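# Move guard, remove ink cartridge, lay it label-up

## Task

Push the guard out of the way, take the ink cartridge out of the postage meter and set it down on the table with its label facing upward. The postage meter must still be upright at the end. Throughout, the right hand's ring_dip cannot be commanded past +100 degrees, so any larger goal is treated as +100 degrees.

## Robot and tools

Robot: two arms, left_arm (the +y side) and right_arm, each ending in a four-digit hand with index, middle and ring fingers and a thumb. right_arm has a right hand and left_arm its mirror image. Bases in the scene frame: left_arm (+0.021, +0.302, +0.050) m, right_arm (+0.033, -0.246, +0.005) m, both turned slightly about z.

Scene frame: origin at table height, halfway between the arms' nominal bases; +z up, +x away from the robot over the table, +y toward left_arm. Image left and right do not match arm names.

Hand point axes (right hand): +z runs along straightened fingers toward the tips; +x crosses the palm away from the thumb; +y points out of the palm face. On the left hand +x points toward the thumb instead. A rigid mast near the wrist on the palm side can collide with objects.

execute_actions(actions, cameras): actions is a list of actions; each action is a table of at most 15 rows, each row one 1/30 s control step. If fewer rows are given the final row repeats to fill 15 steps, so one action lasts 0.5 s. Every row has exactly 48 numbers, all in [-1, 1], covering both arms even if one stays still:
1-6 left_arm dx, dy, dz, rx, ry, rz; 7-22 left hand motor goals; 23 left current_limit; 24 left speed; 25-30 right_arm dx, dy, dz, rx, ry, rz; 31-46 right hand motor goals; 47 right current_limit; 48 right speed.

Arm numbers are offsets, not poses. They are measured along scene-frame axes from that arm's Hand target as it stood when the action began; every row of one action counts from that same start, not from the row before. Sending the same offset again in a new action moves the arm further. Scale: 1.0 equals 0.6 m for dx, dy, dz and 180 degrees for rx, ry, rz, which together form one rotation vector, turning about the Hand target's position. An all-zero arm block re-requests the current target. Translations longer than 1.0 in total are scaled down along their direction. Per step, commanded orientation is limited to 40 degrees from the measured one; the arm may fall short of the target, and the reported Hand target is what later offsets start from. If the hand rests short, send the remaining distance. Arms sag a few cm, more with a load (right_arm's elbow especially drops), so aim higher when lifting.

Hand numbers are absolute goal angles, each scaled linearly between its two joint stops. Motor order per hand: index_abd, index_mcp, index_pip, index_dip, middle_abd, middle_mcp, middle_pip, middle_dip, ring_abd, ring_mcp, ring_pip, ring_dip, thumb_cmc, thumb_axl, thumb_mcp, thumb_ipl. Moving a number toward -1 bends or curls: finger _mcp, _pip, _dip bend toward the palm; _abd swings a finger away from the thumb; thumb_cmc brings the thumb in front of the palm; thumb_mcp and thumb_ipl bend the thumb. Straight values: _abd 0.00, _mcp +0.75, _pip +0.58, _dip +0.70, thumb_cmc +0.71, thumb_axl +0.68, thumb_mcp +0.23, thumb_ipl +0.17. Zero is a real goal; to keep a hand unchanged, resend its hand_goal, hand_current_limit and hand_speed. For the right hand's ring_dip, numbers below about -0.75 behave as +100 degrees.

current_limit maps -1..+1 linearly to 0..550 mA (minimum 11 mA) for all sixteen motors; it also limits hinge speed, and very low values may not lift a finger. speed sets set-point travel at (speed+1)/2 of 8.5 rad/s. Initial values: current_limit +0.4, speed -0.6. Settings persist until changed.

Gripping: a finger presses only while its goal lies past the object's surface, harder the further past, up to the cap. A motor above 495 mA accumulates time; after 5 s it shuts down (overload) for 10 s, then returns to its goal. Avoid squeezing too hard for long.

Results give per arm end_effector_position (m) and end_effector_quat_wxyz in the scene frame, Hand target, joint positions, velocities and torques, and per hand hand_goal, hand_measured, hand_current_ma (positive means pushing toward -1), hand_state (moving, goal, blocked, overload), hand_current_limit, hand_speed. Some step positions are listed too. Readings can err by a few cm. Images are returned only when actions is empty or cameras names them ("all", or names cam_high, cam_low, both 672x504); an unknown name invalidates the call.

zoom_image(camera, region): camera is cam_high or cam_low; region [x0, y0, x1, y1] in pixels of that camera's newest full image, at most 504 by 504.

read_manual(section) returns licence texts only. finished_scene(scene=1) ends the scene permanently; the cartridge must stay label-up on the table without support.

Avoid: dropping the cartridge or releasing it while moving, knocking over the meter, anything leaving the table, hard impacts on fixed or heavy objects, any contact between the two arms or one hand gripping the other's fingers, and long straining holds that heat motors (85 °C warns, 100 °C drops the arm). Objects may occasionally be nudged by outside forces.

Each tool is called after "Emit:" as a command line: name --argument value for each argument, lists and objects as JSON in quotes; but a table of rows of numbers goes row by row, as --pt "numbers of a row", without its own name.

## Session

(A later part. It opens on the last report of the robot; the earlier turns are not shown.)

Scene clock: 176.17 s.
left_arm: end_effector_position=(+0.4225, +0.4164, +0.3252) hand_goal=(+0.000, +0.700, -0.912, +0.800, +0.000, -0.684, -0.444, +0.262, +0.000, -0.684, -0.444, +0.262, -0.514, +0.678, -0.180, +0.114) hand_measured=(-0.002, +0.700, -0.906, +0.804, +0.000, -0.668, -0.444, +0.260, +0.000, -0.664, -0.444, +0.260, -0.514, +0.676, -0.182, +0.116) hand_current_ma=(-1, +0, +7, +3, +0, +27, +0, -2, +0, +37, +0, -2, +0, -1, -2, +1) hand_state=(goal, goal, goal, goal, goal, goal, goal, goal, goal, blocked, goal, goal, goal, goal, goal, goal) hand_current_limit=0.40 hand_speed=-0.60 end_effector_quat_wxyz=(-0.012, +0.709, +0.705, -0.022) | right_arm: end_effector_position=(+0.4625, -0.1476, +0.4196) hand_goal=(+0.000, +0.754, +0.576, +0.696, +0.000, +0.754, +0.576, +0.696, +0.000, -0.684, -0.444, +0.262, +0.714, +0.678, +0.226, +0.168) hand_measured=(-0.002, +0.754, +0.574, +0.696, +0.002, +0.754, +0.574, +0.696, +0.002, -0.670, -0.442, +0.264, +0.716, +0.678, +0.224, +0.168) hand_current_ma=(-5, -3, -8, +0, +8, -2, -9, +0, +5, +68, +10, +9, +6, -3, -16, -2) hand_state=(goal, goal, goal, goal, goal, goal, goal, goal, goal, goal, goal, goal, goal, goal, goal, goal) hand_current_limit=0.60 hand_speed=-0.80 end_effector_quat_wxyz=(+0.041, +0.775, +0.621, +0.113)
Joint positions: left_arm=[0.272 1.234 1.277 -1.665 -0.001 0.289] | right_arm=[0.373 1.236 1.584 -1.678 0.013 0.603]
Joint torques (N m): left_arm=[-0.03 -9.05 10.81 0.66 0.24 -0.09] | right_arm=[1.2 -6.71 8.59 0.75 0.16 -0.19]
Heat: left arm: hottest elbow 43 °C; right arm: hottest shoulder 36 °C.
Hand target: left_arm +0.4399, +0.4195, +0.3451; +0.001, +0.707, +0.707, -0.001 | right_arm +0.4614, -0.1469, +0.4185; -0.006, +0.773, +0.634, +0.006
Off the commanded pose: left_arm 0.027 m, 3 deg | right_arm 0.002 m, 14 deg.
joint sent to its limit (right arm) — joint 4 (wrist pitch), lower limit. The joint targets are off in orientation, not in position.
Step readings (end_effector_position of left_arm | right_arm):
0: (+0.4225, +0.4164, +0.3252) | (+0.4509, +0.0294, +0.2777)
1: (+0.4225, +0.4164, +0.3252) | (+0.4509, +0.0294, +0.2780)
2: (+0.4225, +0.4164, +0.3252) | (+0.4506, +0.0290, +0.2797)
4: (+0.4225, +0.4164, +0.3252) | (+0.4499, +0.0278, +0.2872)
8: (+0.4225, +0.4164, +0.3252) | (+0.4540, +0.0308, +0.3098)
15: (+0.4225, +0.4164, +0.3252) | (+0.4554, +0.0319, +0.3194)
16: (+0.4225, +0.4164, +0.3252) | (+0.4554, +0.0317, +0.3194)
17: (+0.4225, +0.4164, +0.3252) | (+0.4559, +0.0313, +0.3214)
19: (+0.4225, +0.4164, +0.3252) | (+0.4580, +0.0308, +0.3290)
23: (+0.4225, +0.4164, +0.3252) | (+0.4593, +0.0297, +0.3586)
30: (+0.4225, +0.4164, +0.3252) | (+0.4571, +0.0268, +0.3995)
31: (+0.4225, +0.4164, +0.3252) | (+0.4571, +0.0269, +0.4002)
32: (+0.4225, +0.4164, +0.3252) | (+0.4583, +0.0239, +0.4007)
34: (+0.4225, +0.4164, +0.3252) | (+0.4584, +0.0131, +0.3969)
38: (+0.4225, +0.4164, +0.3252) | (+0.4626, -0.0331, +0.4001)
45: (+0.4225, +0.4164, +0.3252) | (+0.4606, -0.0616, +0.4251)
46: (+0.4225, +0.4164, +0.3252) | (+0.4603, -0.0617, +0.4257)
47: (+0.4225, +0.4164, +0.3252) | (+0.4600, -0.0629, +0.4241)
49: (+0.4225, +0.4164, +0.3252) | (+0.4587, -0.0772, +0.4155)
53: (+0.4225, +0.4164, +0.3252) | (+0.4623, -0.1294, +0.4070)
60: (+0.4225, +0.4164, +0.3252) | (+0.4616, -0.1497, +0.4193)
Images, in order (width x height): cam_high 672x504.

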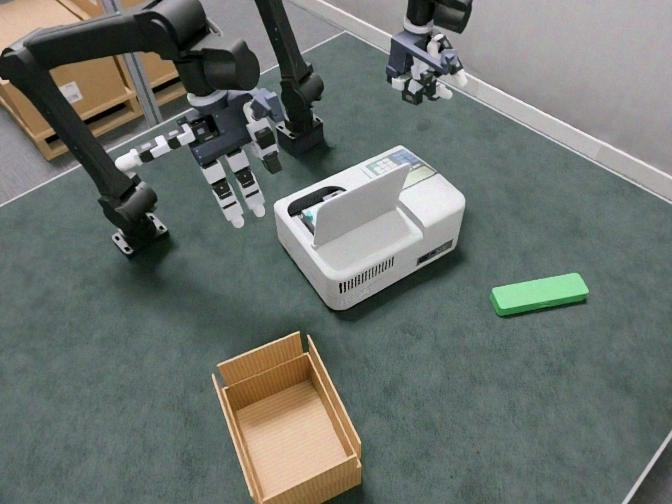

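Emit:
zoom_image --camera "cam_low" --region '[290, 120, 550, 350]'

Emit:
zoom_image --camera "cam_high" --region '[310, 170, 350, 210]'

Emit:
zoom_image --camera "cam_high" --region '[270, 140, 480, 320]'

This scene's latest camera images include none from cam_low. They are from: cam_high. cam_low's image comes with the result of a call that names it in "cameras".

Scaled by 12.600 from the camera's 672x504 image, which has a finer 960x720 frame.

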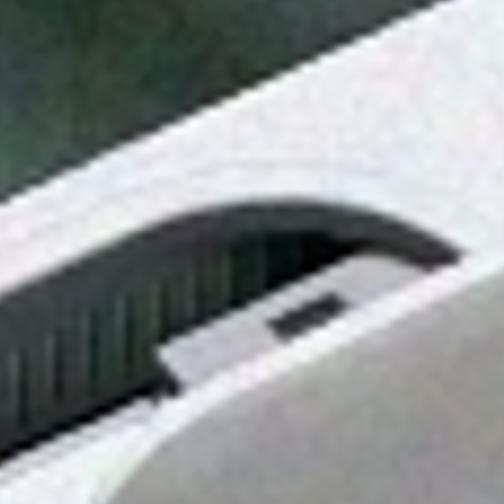

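Scaled by 2.400 from the camera's 672x504 image, which has a finer 960x720 frame.

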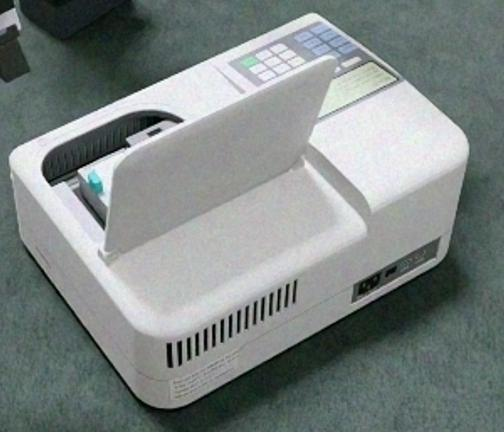

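Emit:
execute_actions --actions '[[[0,0,0,0,0,0,0,0.7,-0.912,0.8,0,-0.685,-0.445,0.261,0,-0.685,-0.445,0.261,-0.514,0.678,-0.18,0.114,0.4,-0.6,-0.01,0.15,0,0,0,0,0,0.754,0.576,0.696,0,-0.685,-0.445,0.261,0,-0.685,-0.445,0.261,0.714,0.678,0.226,0.168,0.6,-0.4]],[[0,0,0,0,0,0,0,0.7,-0.912,0.8,0,-0.685,-0.445,0.261,0,-0.685,-0.445,0.261,-0.514,0.678,-0.18,0.114,0.4,-0.6,-0.01,0.16,0,0,0,0,0,0.754,0.576,0.696,0,-0.685,-0.445,0.261,0,-0.685,-0.445,0.261,0.714,0.678,0.226,0.168,0.6,-0.4]],[[0,0,0,0,0,0,0,0.7,-0.912,0.8,0,-0.685,-0.445,0.261,0,-0.685,-0.445,0.261,-0.514,0.678,-0.18,0.114,0.4,-0.6,-0.006,0.16,-0.05,0,0,0,0,0.754,0.576,0.696,0,-0.685,-0.445,0.261,0,-0.685,-0.445,0.261,0.714,0.678,0.226,0.168,0.6,-0.4]],[[0,0,0,0,0,0,0,0.7,-0.912,0.8,0,-0.685,-0.445,0.261,0,-0.685,-0.445,0.261,-0.514,0.678,-0.18,0.114,0.4,-0.6,0,0,-0.1,0,0,0,0,0.754,0.576,0.696,0,-0.685,-0.445,0.261,0,-0.685,-0.445,0.261,0.714,0.678,0.226,0.168,0.6,-0.4]]]' --cameras '["cam_high","cam_low"]'

Emit:
zoom_image --camera "cam_low" --region '[290, 100, 550, 350]'

Emit:
zoom_image --camera "cam_high" --region '[280, 140, 380, 240]'

Scene clock: 197.73 s.
left_arm: end_effector_position=(+0.4225, +0.4164, +0.3252) hand_goal=(+0.000, +0.700, -0.912, +0.800, +0.000, -0.684, -0.444, +0.262, +0.000, -0.684, -0.444, +0.262, -0.514, +0.678, -0.180, +0.114) hand_measured=(-0.002, +0.700, -0.906, +0.804, +0.000, -0.668, -0.444, +0.260, +0.000, -0.664, -0.444, +0.260, -0.514, +0.676, -0.182, +0.116) hand_current_ma=(-1, +0, +7, +3, +0, +27, +0, -2, +0, +37, +0, -2, +0, -1, -2, +1) hand_state=(goal, goal, goal, goal, goal, goal, goal, goal, goal, blocked, goal, goal, goal, goal, goal, goal) hand_current_limit=0.40 hand_speed=-0.60 end_effector_quat_wxyz=(-0.012, +0.709, +0.705, -0.022) | right_arm: end_effector_position=(+0.4426, +0.1360, +0.3380) hand_goal=(+0.000, +0.754, +0.576, +0.696, +0.000, -0.684, -0.444, +0.262, +0.000, -0.684, -0.444, +0.262, +0.714, +0.678, +0.226, +0.168) hand_measured=(+0.000, +0.754, +0.574, +0.696, +0.002, -0.670, -0.442, +0.264, +0.002, -0.670, -0.442, +0.264, +0.716, +0.678, +0.224, +0.168) hand_current_ma=(-1, -1, -8, +0, +8, +71, +10, +9, +5, +68, +10, +9, +6, -3, -16, -2) hand_state=(goal, goal, goal, goal, goal, goal, goal, goal, goal, goal, goal, goal, goal, goal, goal, goal) hand_current_limit=0.60 hand_speed=-0.40 end_effector_quat_wxyz=(-0.007, +0.764, +0.643, +0.048)
Joint positions: left_arm=[0.272 1.234 1.277 -1.665 -0.001 0.289] | right_arm=[0.896 1.693 1.901 -1.682 0.005 1.077]
Joint torques (N m): left_arm=[-0.15 -9.29 10.81 0.59 0.24 -0.1] | right_arm=[0.38 -11.34 8.88 0.49 0.04 0.14]
Heat: left arm: hottest elbow 45 °C; right arm: hottest elbow 37 °C.
Hand target: left_arm +0.4399, +0.4195, +0.3451; +0.001, +0.707, +0.707, -0.001 | right_arm +0.4458, +0.1351, +0.3285; -0.006, +0.773, +0.634, +0.005
Off the commanded pose: left_arm 0.027 m, 3 deg | right_arm 0.010 m, 5 deg.
joint sent to its limit (right arm) — joint 4 (wrist pitch), lower limit. The joint targets are off in orientation, not in position.
Step readings (end_effector_position of left_arm | right_arm):
0: (+0.4225, +0.4164, +0.3252) | (+0.4625, -0.1475, +0.4196)
1: (+0.4225, +0.4164, +0.3252) | (+0.4624, -0.1473, +0.4196)
2: (+0.4225, +0.4164, +0.3252) | (+0.4618, -0.1453, +0.4198)
4: (+0.4225, +0.4164, +0.3252) | (+0.4576, -0.1287, +0.4188)
8: (+0.4225, +0.4164, +0.3252) | (+0.4459, -0.0725, +0.4101)
15: (+0.4225, +0.4164, +0.3252) | (+0.4493, -0.0542, +0.3973)
16: (+0.4225, +0.4164, +0.3252) | (+0.4494, -0.0547, +0.3976)
17: (+0.4225, +0.4164, +0.3252) | (+0.4496, -0.0537, +0.3991)
19: (+0.4225, +0.4164, +0.3252) | (+0.4501, -0.0379, +0.4076)
23: (+0.4225, +0.4164, +0.3252) | (+0.4408, +0.0179, +0.4148)
30: (+0.4225, +0.4164, +0.3252) | (+0.4408, +0.0408, +0.3991)
31: (+0.4225, +0.4164, +0.3252) | (+0.4416, +0.0403, +0.3985)
32: (+0.4225, +0.4164, +0.3252) | (+0.4425, +0.0424, +0.3988)
34: (+0.4225, +0.4164, +0.3252) | (+0.4465, +0.0566, +0.4039)
38: (+0.4225, +0.4164, +0.3252) | (+0.4403, +0.1063, +0.3971)
45: (+0.4225, +0.4164, +0.3252) | (+0.4355, +0.1365, +0.3623)
46: (+0.4225, +0.4164, +0.3252) | (+0.4366, +0.1358, +0.3612)
47: (+0.4225, +0.4164, +0.3252) | (+0.4371, +0.1351, +0.3604)
49: (+0.4225, +0.4164, +0.3252) | (+0.4375, +0.1338, +0.3596)
53: (+0.4225, +0.4164, +0.3252) | (+0.4403, +0.1330, +0.3536)
60: (+0.4225, +0.4164, +0.3252) | (+0.4425, +0.1358, +0.3393)

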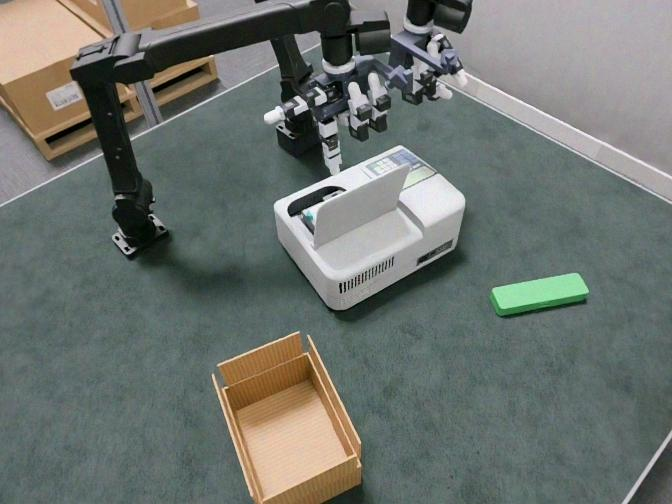

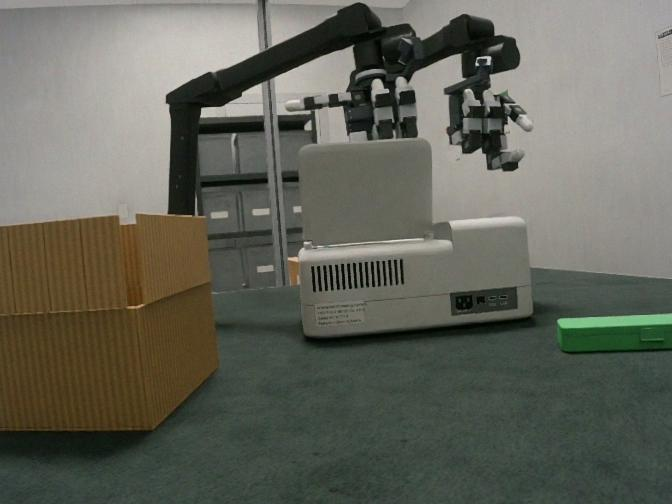

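Scaled by 1.938 from the camera's 672x504 image, which has a finer 960x720 frame.

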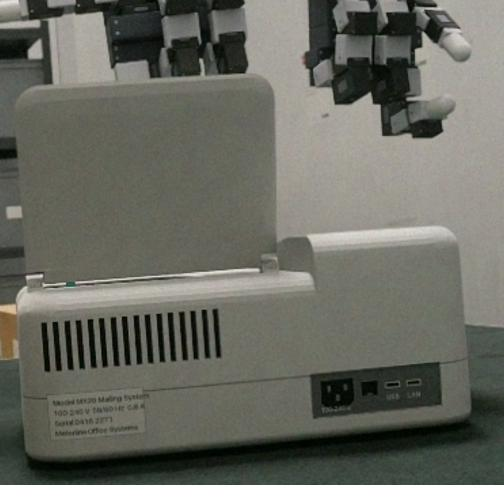

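Scaled by 5.040 from the camera's 672x504 image, which has a finer 960x720 frame.

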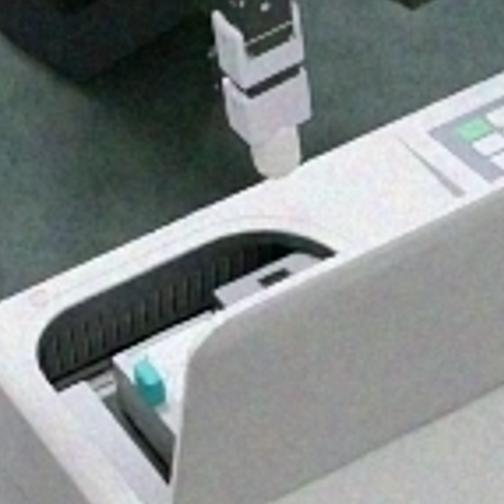

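Emit:
execute_actions --actions '[[[0,0,0,0,0,0,0,0.7,-0.912,0.8,0,-0.685,-0.445,0.261,0,-0.685,-0.445,0.261,-0.514,0.678,-0.18,0.114,0.4,-0.6,0.004,0,-0.05,0,0,0,0,0.754,0.576,0.696,0,-0.685,-0.445,0.261,0,-0.685,-0.445,0.261,0.714,0.678,0.226,0.168,0.0,-0.4]],[[0,0,0,0,0,0,0,0.7,-0.912,0.8,0,-0.685,-0.445,0.261,0,-0.685,-0.445,0.261,-0.514,0.678,-0.18,0.114,0.4,-0.6,0,0,-0.05,0,0,0,0,0.754,0.576,0.696,0,-0.685,-0.445,0.261,0,-0.685,-0.445,0.261,0.714,0.678,0.226,0.168,0.0,-0.4]]]' --cameras '["cam_high"]'

Emit:
zoom_image --camera "cam_high" --region '[290, 150, 370, 230]'

Scene clock: 199.73 s.
left_arm: end_effector_position=(+0.4225, +0.4164, +0.3252) hand_goal=(+0.000, +0.700, -0.912, +0.800, +0.000, -0.684, -0.444, +0.262, +0.000, -0.684, -0.444, +0.262, -0.514, +0.678, -0.180, +0.114) hand_measured=(-0.002, +0.700, -0.906, +0.804, +0.000, -0.668, -0.444, +0.260, +0.000, -0.664, -0.444, +0.260, -0.514, +0.676, -0.182, +0.116) hand_current_ma=(-1, +0, +7, +3, +0, +27, +0, -2, +0, +37, +0, -2, +0, -1, -2, +1) hand_state=(goal, goal, goal, goal, goal, goal, goal, goal, goal, blocked, goal, goal, goal, goal, goal, goal) hand_current_limit=0.40 hand_speed=-0.60 end_effector_quat_wxyz=(-0.012, +0.709, +0.705, -0.022) | right_arm: end_effector_position=(+0.4429, +0.1355, +0.2746) hand_goal=(+0.000, +0.754, +0.576, +0.696, +0.000, -0.684, -0.444, +0.262, +0.000, -0.684, -0.444, +0.262, +0.714, +0.678, +0.226, +0.168) hand_measured=(+0.000, +0.754, +0.574, +0.696, +0.002, -0.670, -0.442, +0.264, +0.002, -0.670, -0.442, +0.264, +0.716, +0.678, +0.224, +0.168) hand_current_ma=(-1, -1, -8, +0, +8, +71, +10, +9, +5, +68, +10, +9, +6, -3, -16, -2) hand_state=(goal, goal, goal, goal, goal, goal, goal, goal, goal, goal, goal, goal, goal, goal, goal, goal) hand_current_limit=0.00 hand_speed=-0.40 end_effector_quat_wxyz=(-0.005, +0.766, +0.642, +0.006)
Joint positions: left_arm=[0.272 1.234 1.277 -1.665 -0.001 0.289] | right_arm=[0.891 1.729 1.791 -1.619 -0.007 1.078]
Joint torques (N m): left_arm=[-0.15 -9.11 10.88 0.61 0.22 -0.1] | right_arm=[-0.03 -12.4 8.96 0.81 0.03 0.13]
Heat: left arm: hottest elbow 45 °C; right arm: hottest elbow 37 °C.
Hand target: left_arm +0.4399, +0.4195, +0.3451; +0.001, +0.707, +0.707, -0.001 | right_arm +0.4483, +0.1351, +0.2685; -0.006, +0.773, +0.634, +0.006
Off the commanded pose: left_arm 0.027 m, 3 deg | right_arm 0.008 m, 1 deg.
Step readings (end_effector_position of left_arm | right_arm):
0: (+0.4225, +0.4164, +0.3252) | (+0.4426, +0.1359, +0.3380)
1: (+0.4225, +0.4164, +0.3252) | (+0.4425, +0.1360, +0.3379)
2: (+0.4225, +0.4164, +0.3252) | (+0.4423, +0.1361, +0.3373)
4: (+0.4225, +0.4164, +0.3252) | (+0.4415, +0.1361, +0.3344)
8: (+0.4225, +0.4164, +0.3252) | (+0.4421, +0.1358, +0.3232)
15: (+0.4225, +0.4164, +0.3252) | (+0.4439, +0.1377, +0.3074)
16: (+0.4225, +0.4164, +0.3252) | (+0.4440, +0.1375, +0.3066)
17: (+0.4225, +0.4164, +0.3252) | (+0.4441, +0.1374, +0.3046)
19: (+0.4225, +0.4164, +0.3252) | (+0.4441, +0.1370, +0.2982)
23: (+0.4225, +0.4164, +0.3252) | (+0.4422, +0.1345, +0.2793)
30: (+0.4225, +0.4164, +0.3252) | (+0.4427, +0.1352, +0.2746)
Images, in order (width x height): cam_high 672x504.

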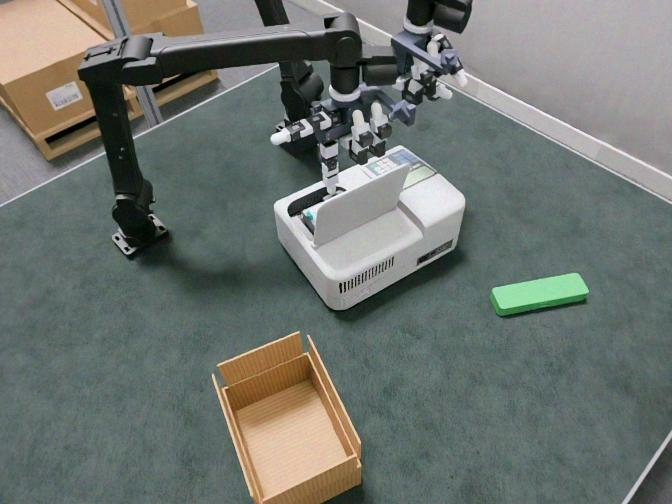

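Scaled by 6.300 from the camera's 672x504 image, which has a finer 960x720 frame.

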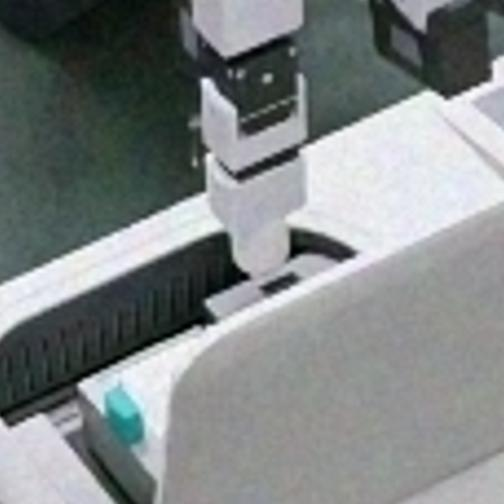

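Emit:
execute_actions --actions '[[[0,0,0,0,0,0,0,0.7,-0.912,0.8,0,-0.685,-0.445,0.261,0,-0.685,-0.445,0.261,-0.514,0.678,-0.18,0.114,0.4,-0.6,0.006,0,-0.013,0,0,0,0,0.754,0.576,0.696,0,-0.685,-0.445,0.261,0,-0.685,-0.445,0.261,0.714,0.678,0.226,0.168,0.0,-0.4]],[[0,0,0,0,0,0,0,0.7,-0.912,0.8,0,-0.685,-0.445,0.261,0,-0.685,-0.445,0.261,-0.514,0.678,-0.18,0.114,0.4,-0.6,0,0,-0.012,0,0,0,0,0.754,0.576,0.696,0,-0.685,-0.445,0.261,0,-0.685,-0.445,0.261,0.714,0.678,0.226,0.168,0.0,-0.4]]]' --cameras '["cam_high"]'

Emit:
zoom_image --camera "cam_high" --region '[290, 150, 370, 230]'

Scene clock: 201.67 s.
left_arm: end_effector_position=(+0.4225, +0.4164, +0.3252) hand_goal=(+0.000, +0.700, -0.912, +0.800, +0.000, -0.684, -0.444, +0.262, +0.000, -0.684, -0.444, +0.262, -0.514, +0.678, -0.180, +0.114) hand_measured=(-0.002, +0.700, -0.906, +0.804, +0.000, -0.668, -0.444, +0.260, +0.000, -0.664, -0.444, +0.260, -0.514, +0.676, -0.182, +0.116) hand_current_ma=(-1, +0, +7, +3, +0, +27, +0, -2, +0, +37, +0, -2, +0, -1, -2, +1) hand_state=(goal, goal, goal, goal, goal, goal, goal, goal, goal, blocked, goal, goal, goal, goal, goal, goal) hand_current_limit=0.40 hand_speed=-0.60 end_effector_quat_wxyz=(-0.012, +0.709, +0.705, -0.022) | right_arm: end_effector_position=(+0.4465, +0.1353, +0.2636) hand_goal=(+0.000, +0.754, +0.576, +0.696, +0.000, -0.684, -0.444, +0.262, +0.000, -0.684, -0.444, +0.262, +0.714, +0.678, +0.226, +0.168) hand_measured=(+0.000, +0.754, +0.574, +0.696, +0.002, -0.670, -0.442, +0.264, +0.002, -0.670, -0.442, +0.264, +0.716, +0.678, +0.224, +0.168) hand_current_ma=(-1, -1, -8, +0, +8, +71, +10, +9, +5, +68, +10, +9, +6, -3, -16, -2) hand_state=(goal, goal, goal, goal, goal, goal, goal, goal, goal, goal, goal, goal, goal, goal, goal, goal) hand_current_limit=0.00 hand_speed=-0.40 end_effector_quat_wxyz=(-0.006, +0.768, +0.640, +0.010)
Joint positions: left_arm=[0.272 1.234 1.277 -1.665 -0.001 0.289] | right_arm=[0.885 1.729 1.762 -1.582 -0.007 1.078]
Joint torques (N m): left_arm=[-0.15 -9.11 10.82 0.64 0.22 -0.09] | right_arm=[0.32 -11.93 8.58 0.87 0.02 0.08]
Heat: left arm: hottest elbow 45 °C; right arm: hottest elbow 37 °C.
Hand target: left_arm +0.4399, +0.4195, +0.3451; +0.001, +0.707, +0.707, -0.001 | right_arm +0.4517, +0.1351, +0.2534; -0.006, +0.773, +0.634, +0.005
Off the commanded pose: left_arm 0.027 m, 3 deg | right_arm 0.011 m, 1 deg.
Step readings (end_effector_position of left_arm | right_arm):
0: (+0.4225, +0.4164, +0.3252) | (+0.4429, +0.1355, +0.2746)
1: (+0.4225, +0.4164, +0.3252) | (+0.4429, +0.1355, +0.2746)
2: (+0.4225, +0.4164, +0.3252) | (+0.4432, +0.1358, +0.2747)
4: (+0.4225, +0.4164, +0.3252) | (+0.4445, +0.1362, +0.2743)
8: (+0.4225, +0.4164, +0.3252) | (+0.4457, +0.1359, +0.2722)
15: (+0.4225, +0.4164, +0.3252) | (+0.4464, +0.1354, +0.2713)
16: (+0.4225, +0.4164, +0.3252) | (+0.4464, +0.1354, +0.2713)
17: (+0.4225, +0.4164, +0.3252) | (+0.4466, +0.1354, +0.2708)
19: (+0.4225, +0.4164, +0.3252) | (+0.4469, +0.1358, +0.2691)
23: (+0.4225, +0.4164, +0.3252) | (+0.4464, +0.1351, +0.2646)
30: (+0.4225, +0.4164, +0.3252) | (+0.4465, +0.1353, +0.2636)
Images, in order (width x height): cam_high 672x504.

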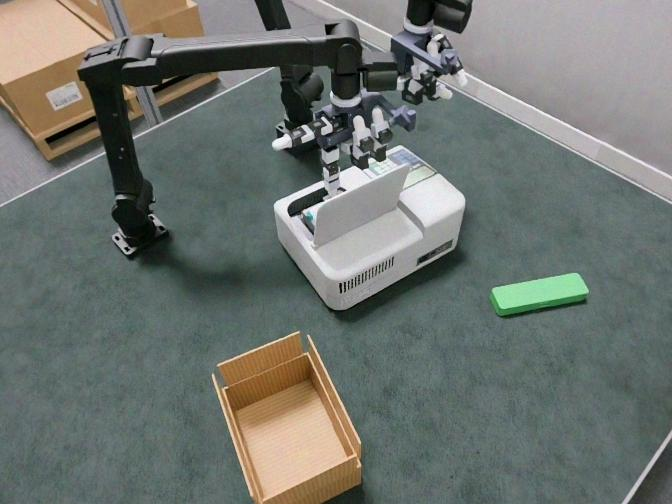

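Scaled by 6.300 from the camera's 672x504 image, which has a finer 960x720 frame.

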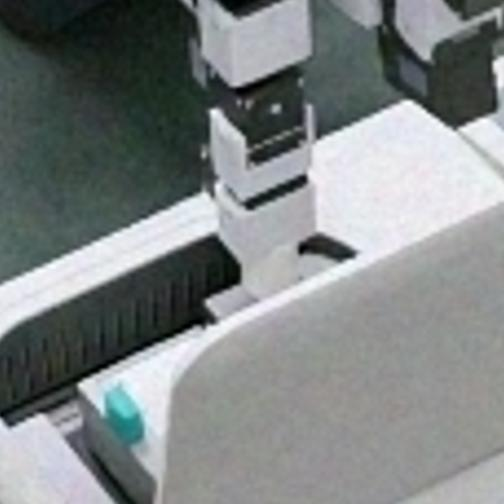

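Emit:
execute_actions --actions '[[[0,0,0,0,0,0,0,0.7,-0.912,0.8,0,-0.685,-0.445,0.261,0,-0.685,-0.445,0.261,-0.514,0.678,-0.18,0.114,0.4,-0.6,0,0,-0.012,0,0,0,0,0.754,0.576,0.696,0,-0.685,-0.445,0.261,0,-0.685,-0.445,0.261,0.714,0.678,0.226,0.168,0.0,-0.4]]]'

Emit:
execute_actions --actions '[[[0,0,0,0,0,0,0,0.7,-0.912,0.8,0,-0.685,-0.445,0.261,0,-0.685,-0.445,0.261,-0.514,0.678,-0.18,0.114,0.4,-0.6,0,0,-0.012,0,0,0,0,0.754,0.576,0.696,0,-0.685,-0.445,0.261,0,-0.685,-0.445,0.261,0.714,0.678,0.226,0.168,0.0,-0.4]]]' --cameras '["cam_high"]'

Emit:
zoom_image --camera "cam_high" --region '[290, 150, 370, 230]'

Scene clock: 202.87 s.
left_arm: end_effector_position=(+0.4225, +0.4164, +0.3252) hand_goal=(+0.000, +0.700, -0.912, +0.800, +0.000, -0.684, -0.444, +0.262, +0.000, -0.684, -0.444, +0.262, -0.514, +0.678, -0.180, +0.114) hand_measured=(-0.002, +0.700, -0.906, +0.804, +0.000, -0.668, -0.444, +0.260, +0.000, -0.664, -0.444, +0.260, -0.514, +0.676, -0.182, +0.116) hand_current_ma=(-1, +0, +7, +3, +0, +27, +0, -2, +0, +37, +0, -2, +0, -1, -2, +1) hand_state=(goal, goal, goal, goal, goal, goal, goal, goal, goal, blocked, goal, goal, goal, goal, goal, goal) hand_current_limit=0.40 hand_speed=-0.60 end_effector_quat_wxyz=(-0.012, +0.709, +0.705, -0.022) | right_arm: end_effector_position=(+0.4467, +0.1355, +0.2565) hand_goal=(+0.000, +0.754, +0.576, +0.696, +0.000, -0.684, -0.444, +0.262, +0.000, -0.684, -0.444, +0.262, +0.714, +0.678, +0.226, +0.168) hand_measured=(+0.000, +0.754, +0.574, +0.696, +0.002, -0.670, -0.442, +0.264, +0.002, -0.670, -0.442, +0.264, +0.716, +0.678, +0.224, +0.168) hand_current_ma=(-1, -1, -8, +0, +8, +71, +10, +9, +5, +68, +10, +9, +6, -3, -16, -2) hand_state=(goal, goal, goal, goal, goal, goal, goal, goal, goal, goal, goal, goal, goal, goal, goal, goal) hand_current_limit=0.00 hand_speed=-0.40 end_effector_quat_wxyz=(-0.006, +0.768, +0.640, +0.010)
Joint positions: left_arm=[0.272 1.234 1.277 -1.665 -0.001 0.289] | right_arm=[0.885 1.729 1.743 -1.563 -0.007 1.078]
Joint torques (N m): left_arm=[-0.03 -9.23 10.82 0.62 0.23 -0.1] | right_arm=[0.15 -11.87 8.62 0.88 0.04 0.08]
Heat: left arm: hottest elbow 45 °C; right arm: hottest elbow 37 °C.
Hand target: left_arm +0.4399, +0.4195, +0.3451; +0.001, +0.707, +0.707, -0.001 | right_arm +0.4518, +0.1352, +0.2463; -0.006, +0.773, +0.634, +0.006
Off the commanded pose: left_arm 0.027 m, 3 deg | right_arm 0.011 m, 1 deg.
Step readings (end_effector_position of left_arm | right_arm):
0: (+0.4225, +0.4164, +0.3252) | (+0.4465, +0.1353, +0.2636)
1: (+0.4225, +0.4164, +0.3252) | (+0.4466, +0.1354, +0.2636)
2: (+0.4225, +0.4164, +0.3252) | (+0.4467, +0.1355, +0.2633)
4: (+0.4225, +0.4164, +0.3252) | (+0.4471, +0.1359, +0.2618)
8: (+0.4225, +0.4164, +0.3252) | (+0.4465, +0.1353, +0.2573)
15: (+0.4225, +0.4164, +0.3252) | (+0.4466, +0.1354, +0.2565)

Scene clock: 203.57 s.
left_arm: end_effector_position=(+0.4225, +0.4164, +0.3252) hand_goal=(+0.000, +0.700, -0.912, +0.800, +0.000, -0.684, -0.444, +0.262, +0.000, -0.684, -0.444, +0.262, -0.514, +0.678, -0.180, +0.114) hand_measured=(-0.002, +0.700, -0.906, +0.804, +0.000, -0.668, -0.444, +0.260, +0.000, -0.664, -0.444, +0.260, -0.514, +0.676, -0.182, +0.116) hand_current_ma=(-1, +0, +7, +3, +0, +27, +0, -2, +0, +37, +0, -2, +0, -1, -2, +1) hand_state=(goal, goal, goal, goal, goal, goal, goal, goal, goal, blocked, goal, goal, goal, goal, goal, goal) hand_current_limit=0.40 hand_speed=-0.60 end_effector_quat_wxyz=(-0.012, +0.709, +0.705, -0.022) | right_arm: end_effector_position=(+0.4476, +0.1366, +0.2540) hand_goal=(+0.000, +0.754, +0.576, +0.696, +0.000, -0.684, -0.444, +0.262, +0.000, -0.684, -0.444, +0.262, +0.714, +0.678, +0.226, +0.168) hand_measured=(+0.004, +0.754, +0.576, +0.696, +0.002, -0.670, -0.442, +0.264, +0.002, -0.670, -0.442, +0.264, +0.716, +0.678, +0.224, +0.168) hand_current_ma=(+13, +1, -1, +0, +8, +71, +10, +9, +5, +68, +10, +9, +6, -3, -16, -2) hand_state=(goal, goal, goal, goal, goal, goal, goal, goal, goal, goal, goal, goal, goal, goal, goal, goal) hand_current_limit=0.00 hand_speed=-0.40 end_effector_quat_wxyz=(-0.006, +0.768, +0.640, +0.013)
Joint positions: left_arm=[0.272 1.234 1.277 -1.665 -0.001 0.289] | right_arm=[0.885 1.729 1.736 -1.551 -0.007 1.078]
Joint torques (N m): left_arm=[-0.09 -9.11 10.85 0.65 0.23 -0.09] | right_arm=[0.21 -11.63 7.73 1.14 0.05 0.09]
Heat: left arm: hottest elbow 45 °C; right arm: hottest elbow 37 °C.
Hand target: left_arm +0.4399, +0.4195, +0.3451; +0.001, +0.707, +0.707, -0.001 | right_arm +0.4518, +0.1352, +0.2390; -0.006, +0.773, +0.634, +0.006
Off the commanded pose: left_arm 0.027 m, 3 deg | right_arm 0.016 m, 1 deg.
Step readings (end_effector_position of left_arm | right_arm):
0: (+0.4225, +0.4164, +0.3252) | (+0.4467, +0.1355, +0.2565)
1: (+0.4225, +0.4164, +0.3252) | (+0.4467, +0.1355, +0.2565)
2: (+0.4225, +0.4164, +0.3252) | (+0.4468, +0.1356, +0.2560)
4: (+0.4225, +0.4164, +0.3252) | (+0.4472, +0.1361, +0.2547)
8: (+0.4225, +0.4164, +0.3252) | (+0.4474, +0.1363, +0.2540)
15: (+0.4225, +0.4164, +0.3252) | (+0.4476, +0.1366, +0.2540)
Images, in order (width x height): cam_high 672x504.

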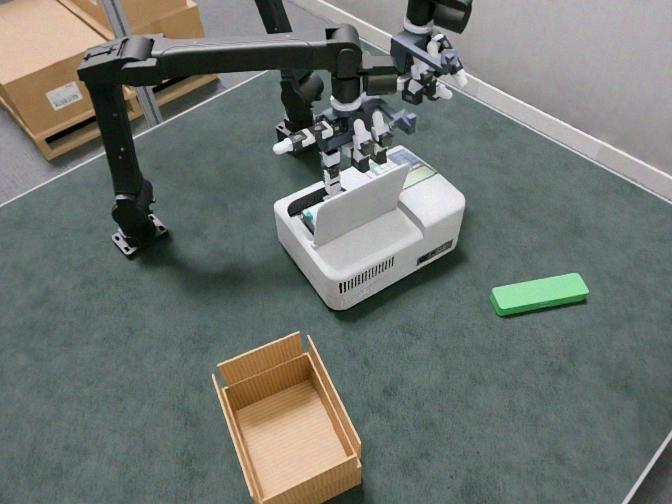

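Scaled by 6.300 from the camera's 672x504 image, which has a finer 960x720 frame.

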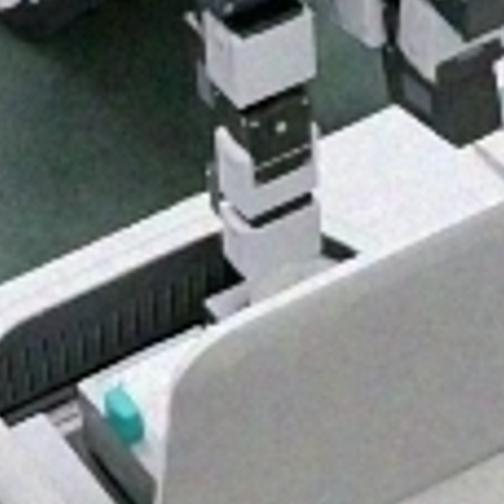

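Emit:
execute_actions --actions '[[[0,0,0,0,0,0,0,0.7,-0.912,0.8,0,-0.685,-0.445,0.261,0,-0.685,-0.445,0.261,-0.514,0.678,-0.18,0.114,0.4,-0.6,0.04,0,-0.01,0,0,0,0,0.754,0.576,0.696,0,-0.685,-0.445,0.261,0,-0.685,-0.445,0.261,0.714,0.678,0.226,0.168,0.6,-0.4]]]' --cameras '["cam_high"]'

Emit:
zoom_image --camera "cam_high" --region '[290, 150, 370, 230]'

Scene clock: 205.07 s.
left_arm: end_effector_position=(+0.4225, +0.4164, +0.3252) hand_goal=(+0.000, +0.700, -0.912, +0.800, +0.000, -0.684, -0.444, +0.262, +0.000, -0.684, -0.444, +0.262, -0.514, +0.678, -0.180, +0.114) hand_measured=(-0.002, +0.700, -0.906, +0.804, +0.000, -0.668, -0.444, +0.260, +0.000, -0.664, -0.444, +0.260, -0.514, +0.676, -0.182, +0.116) hand_current_ma=(-1, +0, +7, +3, +0, +27, +0, -2, +0, +37, +0, -2, +0, -1, -2, +1) hand_state=(goal, goal, goal, goal, goal, goal, goal, goal, goal, blocked, goal, goal, goal, goal, goal, goal) hand_current_limit=0.40 hand_speed=-0.60 end_effector_quat_wxyz=(-0.012, +0.709, +0.705, -0.022) | right_arm: end_effector_position=(+0.4588, +0.1277, +0.2527) hand_goal=(+0.000, +0.754, +0.576, +0.696, +0.000, -0.684, -0.444, +0.262, +0.000, -0.684, -0.444, +0.262, +0.714, +0.678, +0.226, +0.168) hand_measured=(-0.016, +0.788, +0.598, +0.708, +0.002, -0.670, -0.442, +0.264, +0.002, -0.670, -0.442, +0.264, +0.716, +0.678, +0.224, +0.168) hand_current_ma=(-63, +170, +97, +52, +8, +71, +10, +9, +5, +68, +10, +9, +6, -3, -16, -2) hand_state=(goal, blocked, blocked, goal, goal, goal, goal, goal, goal, goal, goal, goal, goal, goal, goal, goal) hand_current_limit=0.60 hand_speed=-0.40 end_effector_quat_wxyz=(-0.010, +0.776, +0.630, +0.014)
Joint positions: left_arm=[0.272 1.234 1.277 -1.665 -0.001 0.289] | right_arm=[0.857 1.733 1.74 -1.547 -0.015 1.075]
Joint torques (N m): left_arm=[-0.09 -9.29 10.84 0.57 0.22 -0.09] | right_arm=[-0.32 -9.41 10.43 0.99 0.32 -0.21]
Heat: left arm: hottest elbow 46 °C; right arm: hottest elbow 37 °C.
Hand target: left_arm +0.4399, +0.4195, +0.3451; +0.001, +0.707, +0.707, -0.001 | right_arm +0.4757, +0.1351, +0.2330; -0.006, +0.773, +0.634, +0.005
Off the commanded pose: left_arm 0.027 m, 3 deg | right_arm 0.027 m, 1 deg.
Step readings (end_effector_position of left_arm | right_arm):
0: (+0.4225, +0.4164, +0.3252) | (+0.4476, +0.1366, +0.2540)
1: (+0.4225, +0.4164, +0.3252) | (+0.4477, +0.1364, +0.2540)
2: (+0.4225, +0.4164, +0.3252) | (+0.4484, +0.1356, +0.2540)
4: (+0.4225, +0.4164, +0.3252) | (+0.4503, +0.1339, +0.2537)
8: (+0.4225, +0.4164, +0.3252) | (+0.4556, +0.1292, +0.2531)
15: (+0.4225, +0.4164, +0.3252) | (+0.4588, +0.1276, +0.2527)
Images, in order (width x height): cam_high 672x504.

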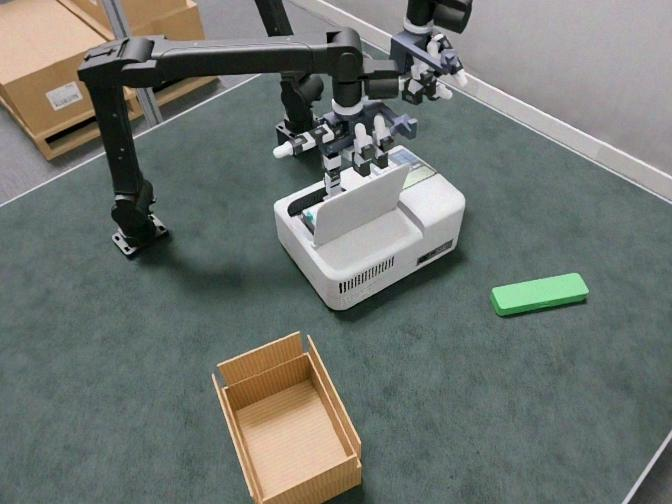

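Scaled by 6.300 from the camera's 672x504 image, which has a finer 960x720 frame.

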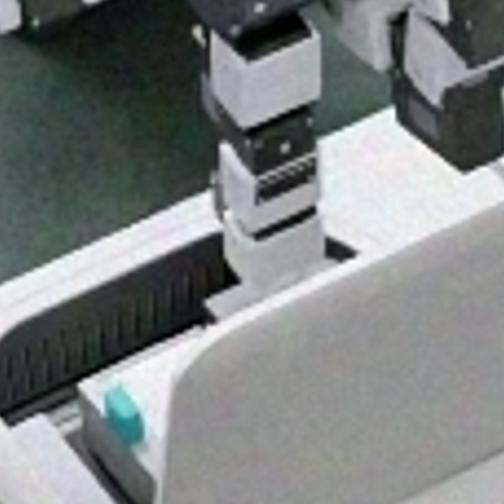

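Emit:
execute_actions --actions '[[[0,0,0,0,0,0,0,0.7,-0.912,0.8,0,-0.685,-0.445,0.261,0,-0.685,-0.445,0.261,-0.514,0.678,-0.18,0.114,0.4,-0.6,0.03,0,-0.005,0,0,0,0,0.754,0.576,0.696,0,-0.685,-0.445,0.261,0,-0.685,-0.445,0.261,0.714,0.678,0.226,0.168,0.8,-0.4]]]' --cameras '["cam_high"]'

Emit:
zoom_image --camera "cam_high" --region '[290, 150, 370, 230]'

Scene clock: 206.17 s.
left_arm: end_effector_position=(+0.4225, +0.4164, +0.3252) hand_goal=(+0.000, +0.700, -0.912, +0.800, +0.000, -0.684, -0.444, +0.262, +0.000, -0.684, -0.444, +0.262, -0.514, +0.678, -0.180, +0.114) hand_measured=(-0.002, +0.700, -0.906, +0.804, +0.000, -0.668, -0.444, +0.260, +0.000, -0.664, -0.444, +0.260, -0.514, +0.676, -0.182, +0.116) hand_current_ma=(-1, +0, +7, +3, +0, +27, +0, -2, +0, +37, +0, -2, +0, -1, -2, +1) hand_state=(goal, goal, goal, goal, goal, goal, goal, goal, goal, blocked, goal, goal, goal, goal, goal, goal) hand_current_limit=0.40 hand_speed=-0.60 end_effector_quat_wxyz=(-0.012, +0.709, +0.705, -0.022) | right_arm: end_effector_position=(+0.4733, +0.1282, +0.2515) hand_goal=(+0.000, +0.754, +0.576, +0.696, +0.000, -0.684, -0.444, +0.262, +0.000, -0.684, -0.444, +0.262, +0.714, +0.678, +0.226, +0.168) hand_measured=(+0.022, +0.834, +0.626, +0.726, +0.002, -0.670, -0.442, +0.264, +0.002, -0.670, -0.442, +0.264, +0.716, +0.678, +0.224, +0.168) hand_current_ma=(+84, +407, +238, +135, +8, +71, +10, +9, +5, +68, +10, +9, +6, -3, -16, -2) hand_state=(blocked, blocked, blocked, blocked, goal, goal, goal, goal, goal, goal, goal, goal, goal, goal, goal, goal) hand_current_limit=0.80 hand_speed=-0.40 end_effector_quat_wxyz=(-0.013, +0.777, +0.629, +0.015)
Joint positions: left_arm=[0.272 1.234 1.277 -1.665 -0.001 0.289] | right_arm=[0.836 1.76 1.774 -1.552 -0.02 1.058]
Joint torques (N m): left_arm=[0.03 -9 10.85 0.62 0.24 -0.08] | right_arm=[-0.67 -9.47 10.8 1.09 0.53 -0.29]
Heat: left arm: hottest elbow 46 °C; right arm: hottest elbow 37 °C.
Hand target: left_arm +0.4399, +0.4195, +0.3451; +0.001, +0.707, +0.707, -0.001 | right_arm +0.4938, +0.1351, +0.2301; -0.006, +0.773, +0.634, +0.006
Off the commanded pose: left_arm 0.027 m, 3 deg | right_arm 0.030 m, 2 deg.
Step readings (end_effector_position of left_arm | right_arm):
0: (+0.4225, +0.4164, +0.3252) | (+0.4588, +0.1277, +0.2527)
1: (+0.4225, +0.4164, +0.3252) | (+0.4589, +0.1278, +0.2527)
2: (+0.4225, +0.4164, +0.3252) | (+0.4595, +0.1279, +0.2527)
4: (+0.4225, +0.4164, +0.3252) | (+0.4624, +0.1294, +0.2527)
8: (+0.4225, +0.4164, +0.3252) | (+0.4699, +0.1291, +0.2520)
15: (+0.4225, +0.4164, +0.3252) | (+0.4733, +0.1281, +0.2514)
Images, in order (width x height): cam_high 672x504.

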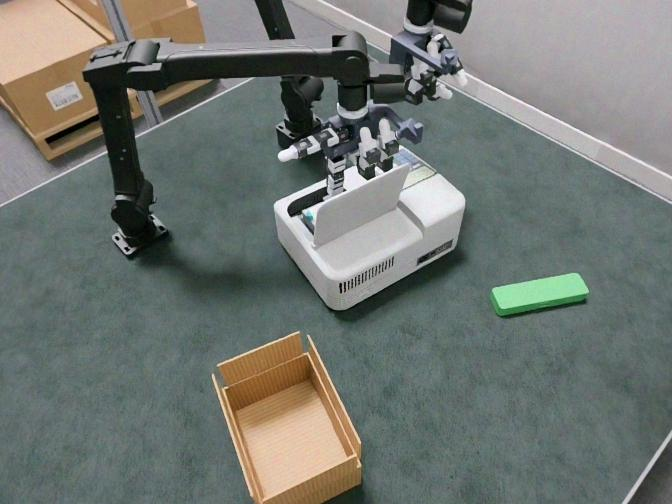

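Scaled by 6.300 from the camera's 672x504 image, which has a finer 960x720 frame.

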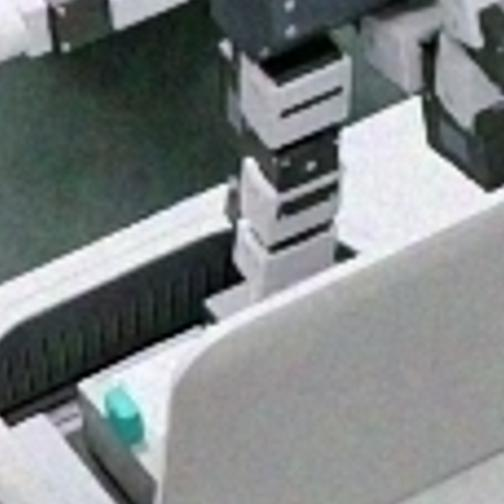

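Emit:
execute_actions --actions '[[[0,0,0,0,0,0,0,0.7,-0.912,0.8,0,-0.685,-0.445,0.261,0,-0.685,-0.445,0.261,-0.514,0.678,-0.18,0.114,0.4,-0.6,-0.045,0,0.03,0,0,0,0,0.754,0.576,0.696,0,-0.685,-0.445,0.261,0,-0.685,-0.445,0.261,0.714,0.678,0.226,0.168,0.4,-0.4]],[[0,0,0,0,0,0,0,0.7,-0.912,0.8,0,-0.685,-0.445,0.261,0,-0.685,-0.445,0.261,-0.514,0.678,-0.18,0.114,0.4,-0.6,-0.02,0,0.12,0,0,0,0,0.754,0.576,0.696,0,-0.685,-0.445,0.261,0,-0.685,-0.445,0.261,0.714,0.678,0.226,0.168,0.4,-0.4]],[[0,0,0,0,0,0,0,0.7,-0.912,0.8,0,-0.685,-0.445,0.261,0,-0.685,-0.445,0.261,-0.514,0.678,-0.18,0.114,0.4,-0.6,0,-0.16,0,0,0,0,0,-0.685,-0.445,0.261,0,0.754,0.576,0.696,0,-0.685,-0.445,0.261,0.714,0.678,0.226,0.168,0.4,-0.4]],[[0,0,0,0,0,0,0,0.7,-0.912,0.8,0,-0.685,-0.445,0.261,0,-0.685,-0.445,0.261,-0.514,0.678,-0.18,0.114,0.4,-0.6,0,0,0,0,0,0,0,-0.685,-0.445,0.261,0,0.754,0.576,0.696,0,-0.685,-0.445,0.261,0.714,0.678,0.226,0.168,0.4,-0.4]]]' --cameras '["cam_high"]'

Emit:
zoom_image --camera "cam_high" --region '[290, 150, 370, 230]'

Scene clock: 212.63 s.
left_arm: end_effector_position=(+0.4225, +0.4164, +0.3252) hand_goal=(+0.000, +0.700, -0.912, +0.800, +0.000, -0.684, -0.444, +0.262, +0.000, -0.684, -0.444, +0.262, -0.514, +0.678, -0.180, +0.114) hand_measured=(-0.002, +0.700, -0.906, +0.804, +0.000, -0.668, -0.444, +0.260, +0.000, -0.664, -0.444, +0.260, -0.514, +0.676, -0.182, +0.116) hand_current_ma=(-1, +0, +7, +3, +0, +27, +0, -2, +0, +37, +0, -2, +0, -1, -2, +1) hand_state=(goal, goal, goal, goal, goal, goal, goal, goal, goal, blocked, goal, goal, goal, goal, goal, goal) hand_current_limit=0.40 hand_speed=-0.60 end_effector_quat_wxyz=(-0.012, +0.709, +0.705, -0.022) | right_arm: end_effector_position=(+0.4554, +0.0365, +0.3385) hand_goal=(+0.000, -0.684, -0.444, +0.262, +0.000, +0.754, +0.576, +0.696, +0.000, -0.684, -0.444, +0.262, +0.714, +0.678, +0.226, +0.168) hand_measured=(+0.000, -0.666, -0.442, +0.264, -0.002, -0.114, +0.344, +0.676, +0.002, -0.670, -0.442, +0.264, +0.714, +0.678, +0.224, +0.168) hand_current_ma=(-1, +85, +12, +10, -11, -385, -385, -94, +5, +68, +10, +9, +4, -3, -17, -2) hand_state=(goal, goal, goal, goal, goal, blocked, blocked, blocked, goal, goal, goal, goal, goal, goal, goal, goal) hand_current_limit=0.40 hand_speed=-0.40 end_effector_quat_wxyz=(-0.004, +0.778, +0.627, +0.034)
Joint positions: left_arm=[0.272 1.234 1.277 -1.665 -0.001 0.289] | right_arm=[0.743 1.543 1.721 -1.681 -0.002 0.969]
Joint torques (N m): left_arm=[-0.09 -9.11 10.86 0.68 0.24 -0.09] | right_arm=[1.08 -9.17 7.27 0.44 -0.1 -0.18]
Heat: left arm: hottest elbow 46 °C; right arm: hottest elbow 38 °C.
Hand target: left_arm +0.4399, +0.4195, +0.3451; +0.001, +0.707, +0.707, -0.001 | right_arm +0.4548, +0.0391, +0.3199; -0.006, +0.773, +0.634, +0.005
Off the commanded pose: left_arm 0.027 m, 3 deg | right_arm 0.019 m, 3 deg.
joint sent to its limit (right arm) — joint 4 (wrist pitch), lower limit. The joint targets still meet the commanded pose.
Step readings (end_effector_position of left_arm | right_arm):
0: (+0.4225, +0.4164, +0.3252) | (+0.4734, +0.1283, +0.2513)
1: (+0.4225, +0.4164, +0.3252) | (+0.4733, +0.1282, +0.2512)
2: (+0.4225, +0.4164, +0.3252) | (+0.4731, +0.1280, +0.2512)
4: (+0.4225, +0.4164, +0.3252) | (+0.4720, +0.1279, +0.2512)
8: (+0.4225, +0.4164, +0.3252) | (+0.4689, +0.1295, +0.2518)
15: (+0.4225, +0.4164, +0.3252) | (+0.4654, +0.1317, +0.2521)
16: (+0.4225, +0.4164, +0.3252) | (+0.4652, +0.1315, +0.2521)
17: (+0.4225, +0.4164, +0.3252) | (+0.4644, +0.1308, +0.2537)
19: (+0.4225, +0.4164, +0.3252) | (+0.4600, +0.1277, +0.2584)
23: (+0.4225, +0.4164, +0.3252) | (+0.4570, +0.1271, +0.2786)
30: (+0.4225, +0.4164, +0.3252) | (+0.4544, +0.1286, +0.3062)
31: (+0.4225, +0.4164, +0.3252) | (+0.4543, +0.1285, +0.3071)
32: (+0.4225, +0.4164, +0.3252) | (+0.4539, +0.1267, +0.3078)
34: (+0.4225, +0.4164, +0.3252) | (+0.4500, +0.1141, +0.3044)
38: (+0.4225, +0.4164, +0.3252) | (+0.4509, +0.0676, +0.3048)
45: (+0.4225, +0.4164, +0.3252) | (+0.4561, +0.0367, +0.3347)
46: (+0.4225, +0.4164, +0.3252) | (+0.4556, +0.0362, +0.3368)
47: (+0.4225, +0.4164, +0.3252) | (+0.4553, +0.0361, +0.3379)
49: (+0.4225, +0.4164, +0.3252) | (+0.4553, +0.0362, +0.3385)
53: (+0.4225, +0.4164, +0.3252) | (+0.4554, +0.0364, +0.3385)
60: (+0.4225, +0.4164, +0.3252) | (+0.4554, +0.0365, +0.3385)
Images, in order (width x height): cam_high 672x504.

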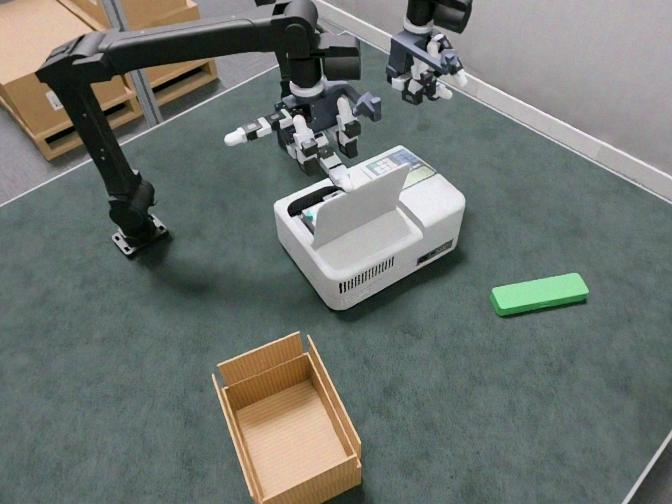

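Scaled by 6.300 from the camera's 672x504 image, which has a finer 960x720 frame.

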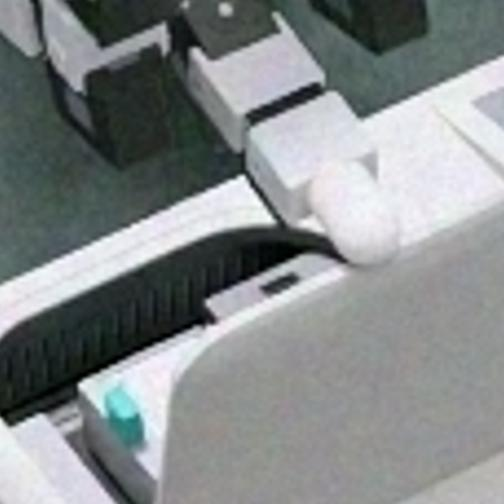

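Emit:
execute_actions --actions '[[[0,0,0,0,0,0,0,0.7,-0.912,0.8,0,-0.685,-0.445,0.261,0,-0.685,-0.445,0.261,-0.514,0.678,-0.18,0.114,0.4,-0.6,0,0,0,0,0,0,0,-0.685,-0.445,0.261,0,-0.5,-0.1,0.5,0,-0.685,-0.445,0.261,0.714,0.678,0.226,0.168,0.4,-0.4]],[[0,0,0,0,0,0,0,0.7,-0.912,0.8,0,-0.685,-0.445,0.261,0,-0.685,-0.445,0.261,-0.514,0.678,-0.18,0.114,0.4,-0.6,-0.01,0,0.16,0,0,0,0,-0.685,-0.445,0.261,0,-0.5,-0.1,0.5,0,-0.685,-0.445,0.261,0.714,0.678,0.226,0.168,0.4,-0.4]],[[0,0,0,0,0,0,0,0.7,-0.912,0.8,0,-0.685,-0.445,0.261,0,-0.685,-0.445,0.261,-0.514,0.678,-0.18,0.114,0.4,-0.6,0,0,0,0,0,0,0,-0.685,-0.445,0.261,0,0.754,0.576,0.696,0,-0.685,-0.445,0.261,0.714,0.678,0.226,0.168,0.4,-0.2]],[[0,0,0,0,0,0,0,0.7,-0.912,0.8,0,-0.685,-0.445,0.261,0,-0.685,-0.445,0.261,-0.514,0.678,-0.18,0.114,0.4,-0.6,0,0,0,0,0,0,0,-0.685,-0.445,0.261,0,0.754,0.576,0.696,0,-0.685,-0.445,0.261,0.714,0.678,0.226,0.168,0.4,-0.2]]]' --cameras '["cam_high"]'

Emit:
zoom_image --camera "cam_high" --region '[290, 150, 370, 230]'

Scene clock: 216.97 s.
left_arm: end_effector_position=(+0.4225, +0.4164, +0.3252) hand_goal=(+0.000, +0.700, -0.912, +0.800, +0.000, -0.684, -0.444, +0.262, +0.000, -0.684, -0.444, +0.262, -0.514, +0.678, -0.180, +0.114) hand_measured=(-0.002, +0.700, -0.906, +0.804, +0.000, -0.668, -0.444, +0.260, +0.000, -0.664, -0.444, +0.260, -0.514, +0.676, -0.182, +0.116) hand_current_ma=(-1, +0, +7, +3, +0, +27, +0, -2, +0, +37, +0, -2, +0, -1, -2, +1) hand_state=(goal, goal, goal, goal, goal, goal, goal, goal, goal, blocked, goal, goal, goal, goal, goal, goal) hand_current_limit=0.40 hand_speed=-0.60 end_effector_quat_wxyz=(-0.012, +0.709, +0.705, -0.022) | right_arm: end_effector_position=(+0.4449, +0.0303, +0.4105) hand_goal=(+0.000, -0.684, -0.444, +0.262, +0.000, +0.754, +0.576, +0.696, +0.000, -0.684, -0.444, +0.262, +0.714, +0.678, +0.226, +0.168) hand_measured=(+0.000, -0.670, -0.442, +0.264, -0.002, +0.752, +0.574, +0.694, +0.002, -0.670, -0.442, +0.264, +0.714, +0.678, +0.224, +0.168) hand_current_ma=(-1, +71, +10, +10, -9, -8, -5, -8, +5, +68, +10, +9, +4, -3, -17, -2) hand_state=(goal, goal, goal, goal, goal, goal, goal, goal, goal, goal, goal, goal, goal, goal, goal, goal) hand_current_limit=0.40 hand_speed=-0.20 end_effector_quat_wxyz=(+0.005, +0.770, +0.628, +0.111)
Joint positions: left_arm=[0.272 1.234 1.277 -1.665 -0.001 0.289] | right_arm=[0.759 1.452 1.782 -1.681 0.028 0.969]
Joint torques (N m): left_arm=[-0.26 -9.23 10.82 0.64 0.23 -0.09] | right_arm=[1.38 -8.23 11.34 0.77 0.23 -0.1]
Heat: left arm: hottest elbow 46 °C; right arm: hottest elbow 38 °C.
Hand target: left_arm +0.4399, +0.4195, +0.3451; +0.001, +0.707, +0.707, -0.001 | right_arm +0.4488, +0.0390, +0.4160; -0.006, +0.774, +0.634, +0.005
Off the commanded pose: left_arm 0.027 m, 3 deg | right_arm 0.011 m, 12 deg.
joint sent to its limit (right arm) — joint 4 (wrist pitch), lower limit. The joint targets are off in orientation, not in position.
Step readings (end_effector_position of left_arm | right_arm):
0: (+0.4225, +0.4164, +0.3252) | (+0.4554, +0.0365, +0.3385)
1: (+0.4225, +0.4164, +0.3252) | (+0.4554, +0.0365, +0.3385)
2: (+0.4225, +0.4164, +0.3252) | (+0.4550, +0.0366, +0.3376)
4: (+0.4225, +0.4164, +0.3252) | (+0.4537, +0.0358, +0.3340)
8: (+0.4225, +0.4164, +0.3252) | (+0.4529, +0.0352, +0.3288)
15: (+0.4225, +0.4164, +0.3252) | (+0.4529, +0.0352, +0.3288)
16: (+0.4225, +0.4164, +0.3252) | (+0.4529, +0.0352, +0.3288)
17: (+0.4225, +0.4164, +0.3252) | (+0.4532, +0.0346, +0.3295)
19: (+0.4225, +0.4164, +0.3252) | (+0.4531, +0.0330, +0.3335)
23: (+0.4225, +0.4164, +0.3252) | (+0.4496, +0.0317, +0.3603)
30: (+0.4225, +0.4164, +0.3252) | (+0.4442, +0.0298, +0.4091)
31: (+0.4225, +0.4164, +0.3252) | (+0.4442, +0.0298, +0.4110)
32: (+0.4225, +0.4164, +0.3252) | (+0.4443, +0.0298, +0.4117)
34: (+0.4225, +0.4164, +0.3252) | (+0.4445, +0.0300, +0.4113)
38: (+0.4225, +0.4164, +0.3252) | (+0.4449, +0.0303, +0.4104)
45: (+0.4225, +0.4164, +0.3252) | (+0.4449, +0.0303, +0.4105)
46: (+0.4225, +0.4164, +0.3252) | (+0.4449, +0.0303, +0.4105)
47: (+0.4225, +0.4164, +0.3252) | (+0.4449, +0.0303, +0.4105)
49: (+0.4225, +0.4164, +0.3252) | (+0.4449, +0.0303, +0.4105)
53: (+0.4225, +0.4164, +0.3252) | (+0.4449, +0.0303, +0.4105)
60: (+0.4225, +0.4164, +0.3252) | (+0.4449, +0.0303, +0.4105)
Images, in order (width x height): cam_high 672x504.

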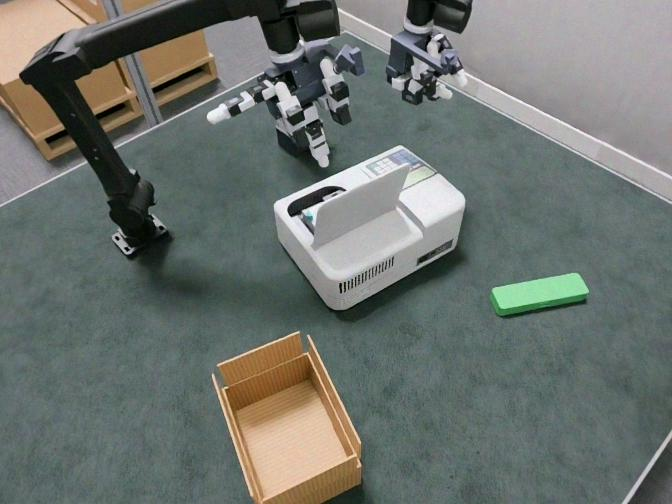

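Scaled by 6.300 from the camera's 672x504 image, which has a finer 960x720 frame.

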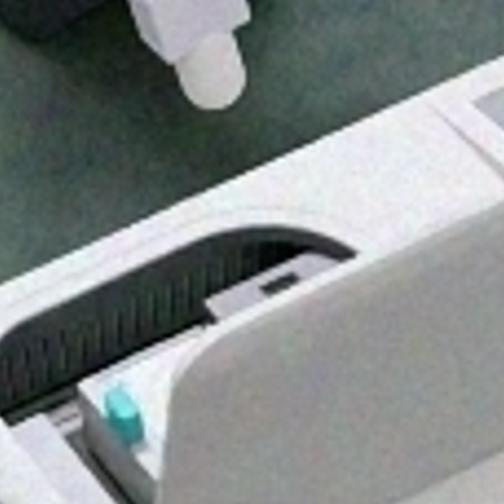

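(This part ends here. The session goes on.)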